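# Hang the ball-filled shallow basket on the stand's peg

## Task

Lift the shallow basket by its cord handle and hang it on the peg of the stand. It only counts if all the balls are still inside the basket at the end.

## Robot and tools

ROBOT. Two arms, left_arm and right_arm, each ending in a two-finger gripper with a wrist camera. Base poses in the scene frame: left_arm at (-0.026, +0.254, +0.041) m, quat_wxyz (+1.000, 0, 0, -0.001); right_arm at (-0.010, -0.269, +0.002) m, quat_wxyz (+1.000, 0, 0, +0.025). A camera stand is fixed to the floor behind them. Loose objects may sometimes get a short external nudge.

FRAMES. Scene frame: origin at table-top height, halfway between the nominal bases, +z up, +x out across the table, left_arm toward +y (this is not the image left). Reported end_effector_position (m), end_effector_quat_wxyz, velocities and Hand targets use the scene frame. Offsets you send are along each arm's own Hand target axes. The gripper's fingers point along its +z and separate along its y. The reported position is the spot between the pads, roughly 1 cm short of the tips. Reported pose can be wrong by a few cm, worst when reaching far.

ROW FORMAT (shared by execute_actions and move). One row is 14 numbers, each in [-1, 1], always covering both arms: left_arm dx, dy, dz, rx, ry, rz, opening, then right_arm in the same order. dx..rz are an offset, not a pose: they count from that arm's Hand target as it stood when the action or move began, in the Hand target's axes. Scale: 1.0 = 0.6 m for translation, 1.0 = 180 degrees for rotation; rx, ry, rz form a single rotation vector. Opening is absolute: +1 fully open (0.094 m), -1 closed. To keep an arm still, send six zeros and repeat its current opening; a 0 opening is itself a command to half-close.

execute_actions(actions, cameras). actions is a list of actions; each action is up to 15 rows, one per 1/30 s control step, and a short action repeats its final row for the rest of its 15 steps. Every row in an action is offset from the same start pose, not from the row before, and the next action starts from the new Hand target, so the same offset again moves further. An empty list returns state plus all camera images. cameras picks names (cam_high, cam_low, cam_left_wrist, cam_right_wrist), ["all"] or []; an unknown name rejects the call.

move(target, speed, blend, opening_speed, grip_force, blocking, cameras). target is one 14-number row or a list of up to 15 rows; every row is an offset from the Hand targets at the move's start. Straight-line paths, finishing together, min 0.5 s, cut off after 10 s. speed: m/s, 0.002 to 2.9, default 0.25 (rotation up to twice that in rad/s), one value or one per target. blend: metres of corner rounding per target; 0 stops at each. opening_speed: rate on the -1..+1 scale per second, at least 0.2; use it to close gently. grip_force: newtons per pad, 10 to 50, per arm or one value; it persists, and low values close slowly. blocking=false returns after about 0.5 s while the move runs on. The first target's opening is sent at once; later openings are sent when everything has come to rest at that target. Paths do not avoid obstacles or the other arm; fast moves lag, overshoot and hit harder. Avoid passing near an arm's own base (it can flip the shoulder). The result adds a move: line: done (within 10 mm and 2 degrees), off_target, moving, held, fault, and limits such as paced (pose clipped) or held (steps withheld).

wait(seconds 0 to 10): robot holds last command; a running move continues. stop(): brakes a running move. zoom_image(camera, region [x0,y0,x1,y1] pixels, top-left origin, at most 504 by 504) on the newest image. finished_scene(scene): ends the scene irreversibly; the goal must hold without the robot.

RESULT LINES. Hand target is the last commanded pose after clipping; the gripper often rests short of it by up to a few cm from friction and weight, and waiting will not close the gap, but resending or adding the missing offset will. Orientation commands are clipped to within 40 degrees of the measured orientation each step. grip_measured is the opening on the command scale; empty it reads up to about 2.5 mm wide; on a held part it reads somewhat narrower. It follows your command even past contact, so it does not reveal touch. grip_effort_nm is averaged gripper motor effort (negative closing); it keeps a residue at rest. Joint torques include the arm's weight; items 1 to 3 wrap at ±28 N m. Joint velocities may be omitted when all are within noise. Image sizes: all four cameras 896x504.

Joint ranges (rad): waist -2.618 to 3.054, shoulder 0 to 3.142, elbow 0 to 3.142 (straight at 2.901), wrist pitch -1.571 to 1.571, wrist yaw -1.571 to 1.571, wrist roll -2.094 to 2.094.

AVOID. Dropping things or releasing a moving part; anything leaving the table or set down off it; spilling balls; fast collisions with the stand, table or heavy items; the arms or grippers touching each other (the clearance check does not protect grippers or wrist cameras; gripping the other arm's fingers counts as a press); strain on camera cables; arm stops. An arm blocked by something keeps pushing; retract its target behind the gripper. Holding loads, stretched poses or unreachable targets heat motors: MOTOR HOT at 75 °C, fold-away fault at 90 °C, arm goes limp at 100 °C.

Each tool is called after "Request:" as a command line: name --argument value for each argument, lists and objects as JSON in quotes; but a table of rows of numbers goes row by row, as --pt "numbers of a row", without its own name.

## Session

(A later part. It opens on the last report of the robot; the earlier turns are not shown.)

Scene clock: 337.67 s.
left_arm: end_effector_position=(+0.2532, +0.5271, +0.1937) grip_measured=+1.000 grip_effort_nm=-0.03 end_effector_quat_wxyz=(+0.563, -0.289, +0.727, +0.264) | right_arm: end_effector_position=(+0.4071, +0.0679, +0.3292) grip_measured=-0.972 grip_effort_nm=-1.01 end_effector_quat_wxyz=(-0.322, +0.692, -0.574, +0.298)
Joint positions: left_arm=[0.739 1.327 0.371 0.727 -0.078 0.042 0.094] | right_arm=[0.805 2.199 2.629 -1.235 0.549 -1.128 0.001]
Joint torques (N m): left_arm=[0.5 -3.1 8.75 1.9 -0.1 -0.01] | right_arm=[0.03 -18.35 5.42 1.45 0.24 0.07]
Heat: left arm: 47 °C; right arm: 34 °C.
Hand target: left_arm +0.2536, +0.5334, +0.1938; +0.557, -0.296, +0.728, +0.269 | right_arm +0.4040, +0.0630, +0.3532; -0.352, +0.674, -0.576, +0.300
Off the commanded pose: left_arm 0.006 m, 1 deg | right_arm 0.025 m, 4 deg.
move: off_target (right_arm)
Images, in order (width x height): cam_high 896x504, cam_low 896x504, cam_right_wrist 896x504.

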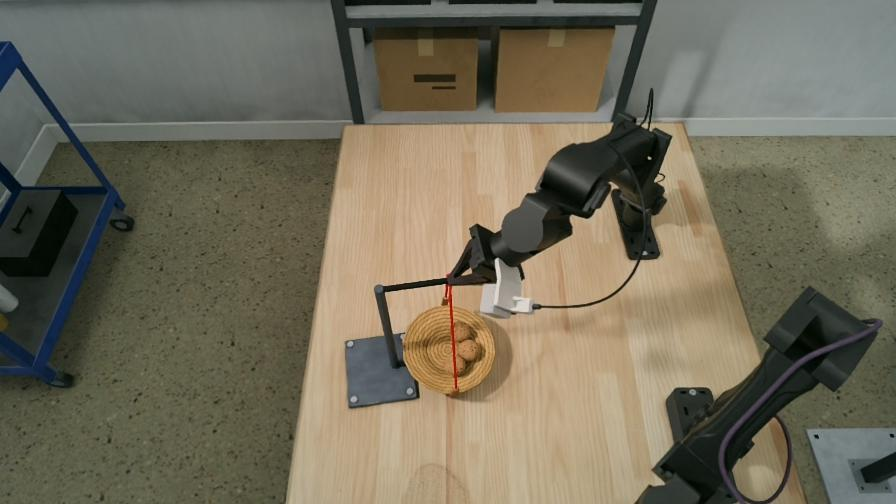

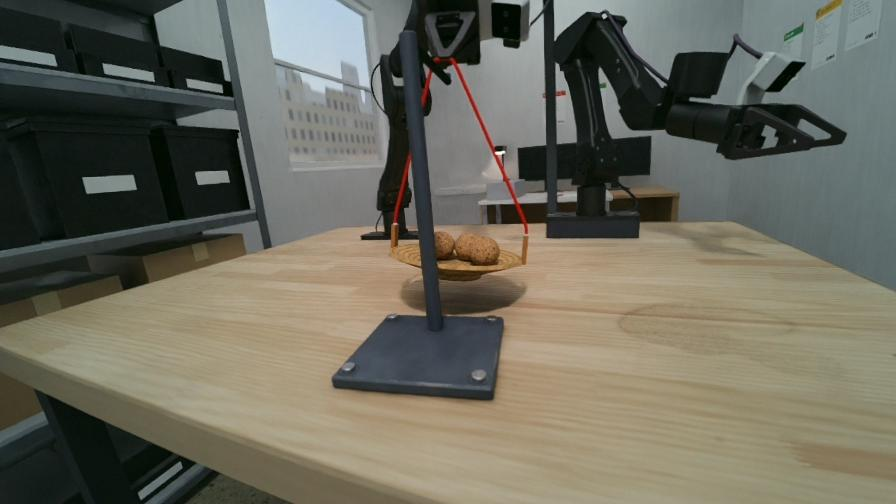

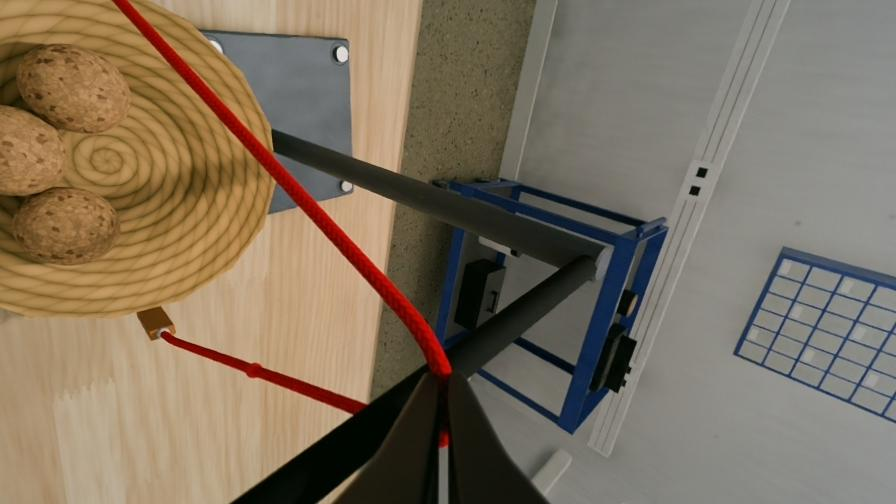

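Request:
move --target '[0,0,0,0,0,0,1,0.0066,0.0048,0.002,0,0,0,-1]' --speed 0.03

Request:
zoom_image --camera "cam_low" --region '[400, 20, 480, 100]'

Scene clock: 351.20 s.
left_arm: end_effector_position=(+0.2532, +0.5271, +0.1937) grip_measured=+1.000 grip_effort_nm=-0.03 end_effector_quat_wxyz=(+0.563, -0.289, +0.727, +0.264) | right_arm: end_effector_position=(+0.4053, +0.0660, +0.3265) grip_measured=-0.972 grip_effort_nm=-1.01 end_effector_quat_wxyz=(-0.324, +0.691, -0.574, +0.298)
Joint positions: left_arm=[0.739 1.327 0.371 0.727 -0.078 0.042 0.094] | right_arm=[0.805 2.145 2.519 -1.175 0.549 -1.128 0.001]
Joint torques (N m): left_arm=[0.49 -3.1 8.76 1.89 -0.09 0] | right_arm=[-0.49 -18.14 5.59 1.37 0.21 0.01]
Heat: left arm: 47 °C; right arm: 36 °C.
Hand target: left_arm +0.2536, +0.5334, +0.1938; +0.557, -0.296, +0.728, +0.269 | right_arm +0.4040, +0.0589, +0.3502; -0.352, +0.674, -0.576, +0.300
Off the commanded pose: left_arm 0.006 m, 1 deg | right_arm 0.025 m, 4 deg.
move: off_target (right_arm)

Scaled by 6.300 from the camera's 896x504 image, which has a finer 1280x720 frame.
This view is cut from an older image: the scene may have changed since it was taken.

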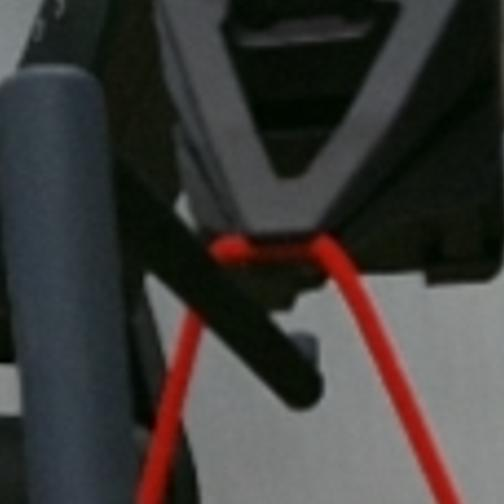

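Request:
move --target '[0,0,0,0,0,0,1,0,-0.0068,-0.0048,0,0,0,-0.7]' --speed 0.005 --opening_speed 0.2 --cameras '["cam_high","cam_low","cam_right_wrist"]'

Request:
zoom_image --camera "cam_low" --region '[400, 20, 480, 100]'

Request:
zoom_image --camera "cam_right_wrist" --region '[300, 260, 600, 504]'

Scene clock: 360.63 s.
left_arm: end_effector_position=(+0.2532, +0.5271, +0.1937) grip_measured=+1.000 grip_effort_nm=-0.03 end_effector_quat_wxyz=(+0.563, -0.289, +0.727, +0.264) | right_arm: end_effector_position=(+0.4057, +0.0664, +0.3398) grip_measured=-0.702 grip_effort_nm=0.13 end_effector_quat_wxyz=(-0.341, +0.682, -0.574, +0.298)
Joint positions: left_arm=[0.739 1.327 0.371 0.727 -0.078 0.042 0.094] | right_arm=[0.805 2.144 2.554 -1.172 0.549 -1.128 0.014]
Joint torques (N m): left_arm=[0.5 -3.1 8.76 1.89 -0.09 -0.01] | right_arm=[-0.47 -15.16 8.49 1.11 0.18 -0.01]
Heat: left arm: 47 °C; right arm: 37 °C.
Hand target: left_arm +0.2536, +0.5334, +0.1938; +0.557, -0.296, +0.728, +0.269 | right_arm +0.4040, +0.0589, +0.3550; -0.351, +0.674, -0.576, +0.300
Off the commanded pose: left_arm 0.006 m, 1 deg | right_arm 0.017 m, 2 deg.
move: off_target (right_arm)
Images, in order (width x height): cam_high 896x504, cam_low 896x504, cam_right_wrist 896x504.

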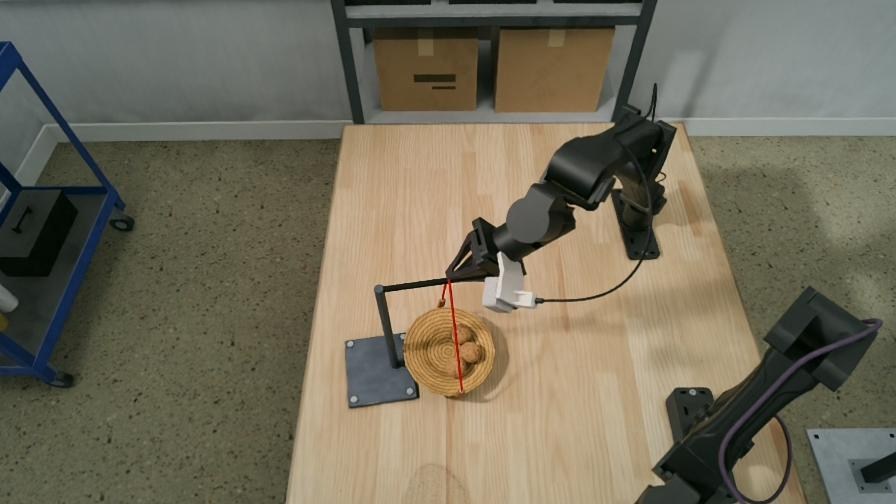

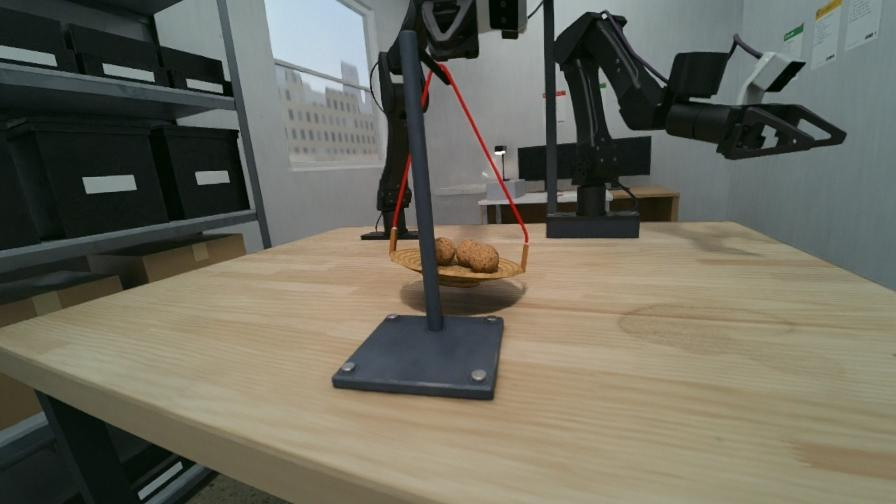

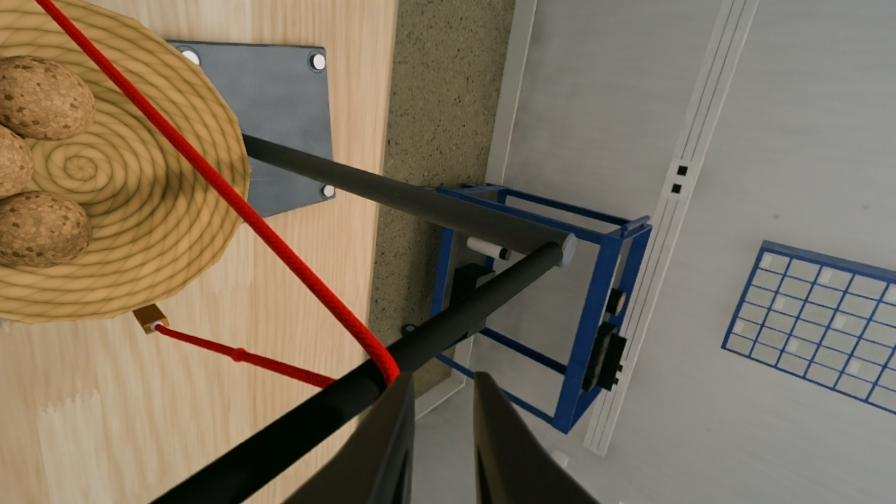

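Scaled by 6.300 from the camera's 896x504 image, which has a finer 1280x720 frame.

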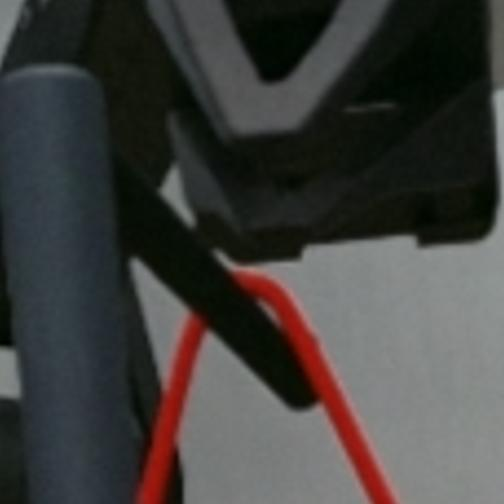

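Scaled by 1.680 from the camera's 896x504 image, which has a finer 1280x720 frame.

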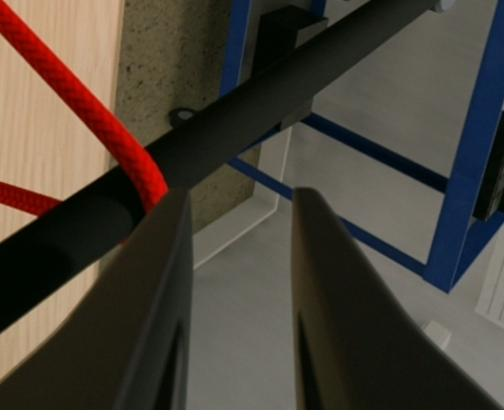

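Request:
move --pt "0 0 0 0 0 0 1 0 -0.015 -0.04 0 0 0 -0.7" --pt "0 0 0 0 0 0 1 0 -0.015 -0.2 0 0 0 -0.7" --speed '[0.05,0.12]' --blend '[0.01,0]' --cameras '["cam_high","cam_low","cam_right_wrist"]'

Request:
zoom_image --camera "cam_low" --region '[380, 20, 560, 290]'

Scene clock: 367.87 s.
left_arm: end_effector_position=(+0.2532, +0.5271, +0.1937) grip_measured=+1.000 grip_effort_nm=-0.02 end_effector_quat_wxyz=(+0.563, -0.289, +0.727, +0.264) | right_arm: end_effector_position=(+0.3177, +0.0540, +0.4204) grip_measured=-0.702 grip_effort_nm=0.13 end_effector_quat_wxyz=(-0.382, +0.675, -0.553, +0.304)
Joint positions: left_arm=[0.739 1.327 0.371 0.727 -0.078 0.042 0.094] | right_arm=[0.97 2.093 2.852 -1.485 0.665 -1.056 0.014]
Joint torques (N m): left_arm=[0.51 -3.08 8.75 1.9 -0.1 -0.01] | right_arm=[0.42 -13.39 6.13 1.02 0.31 0.11]
Heat: left arm: 47 °C; right arm: 36 °C.
Hand target: left_arm +0.2536, +0.5334, +0.1938; +0.557, -0.296, +0.728, +0.269 | right_arm +0.3119, +0.0443, +0.4313; -0.351, +0.674, -0.576, +0.300
Off the commanded pose: left_arm 0.006 m, 1 deg | right_arm 0.016 m, 4 deg.
elbow stopped short (right arm): the move would have taken joint 3 (elbow) straighter than the controller allows.
move: off_target (right_arm)
Images, in order (width x height): cam_high 896x504, cam_low 896x504, cam_right_wrist 896x504.

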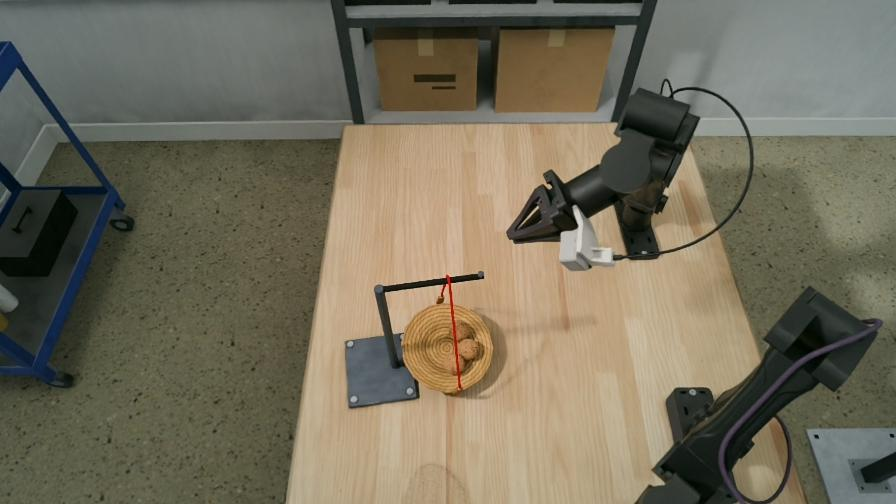

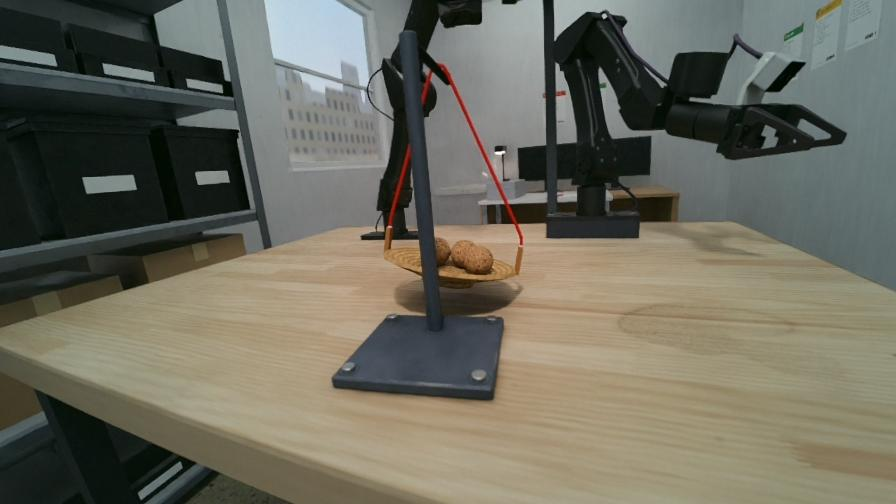

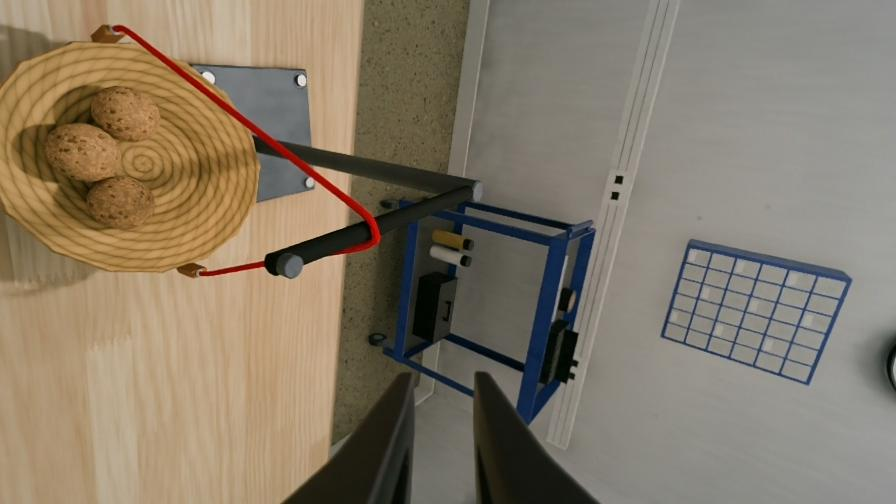

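Scaled by 1.867 from the camera's 896x504 image, which has a finer 1280x720 frame.

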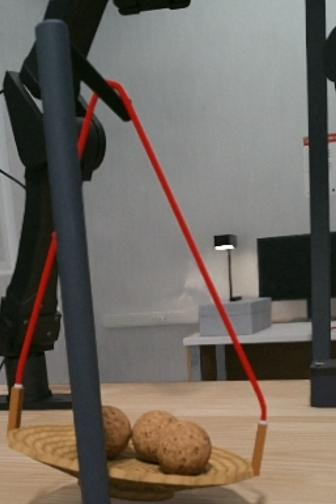

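Request:
finished_scene --scene 2

The scene is finished: the task was done.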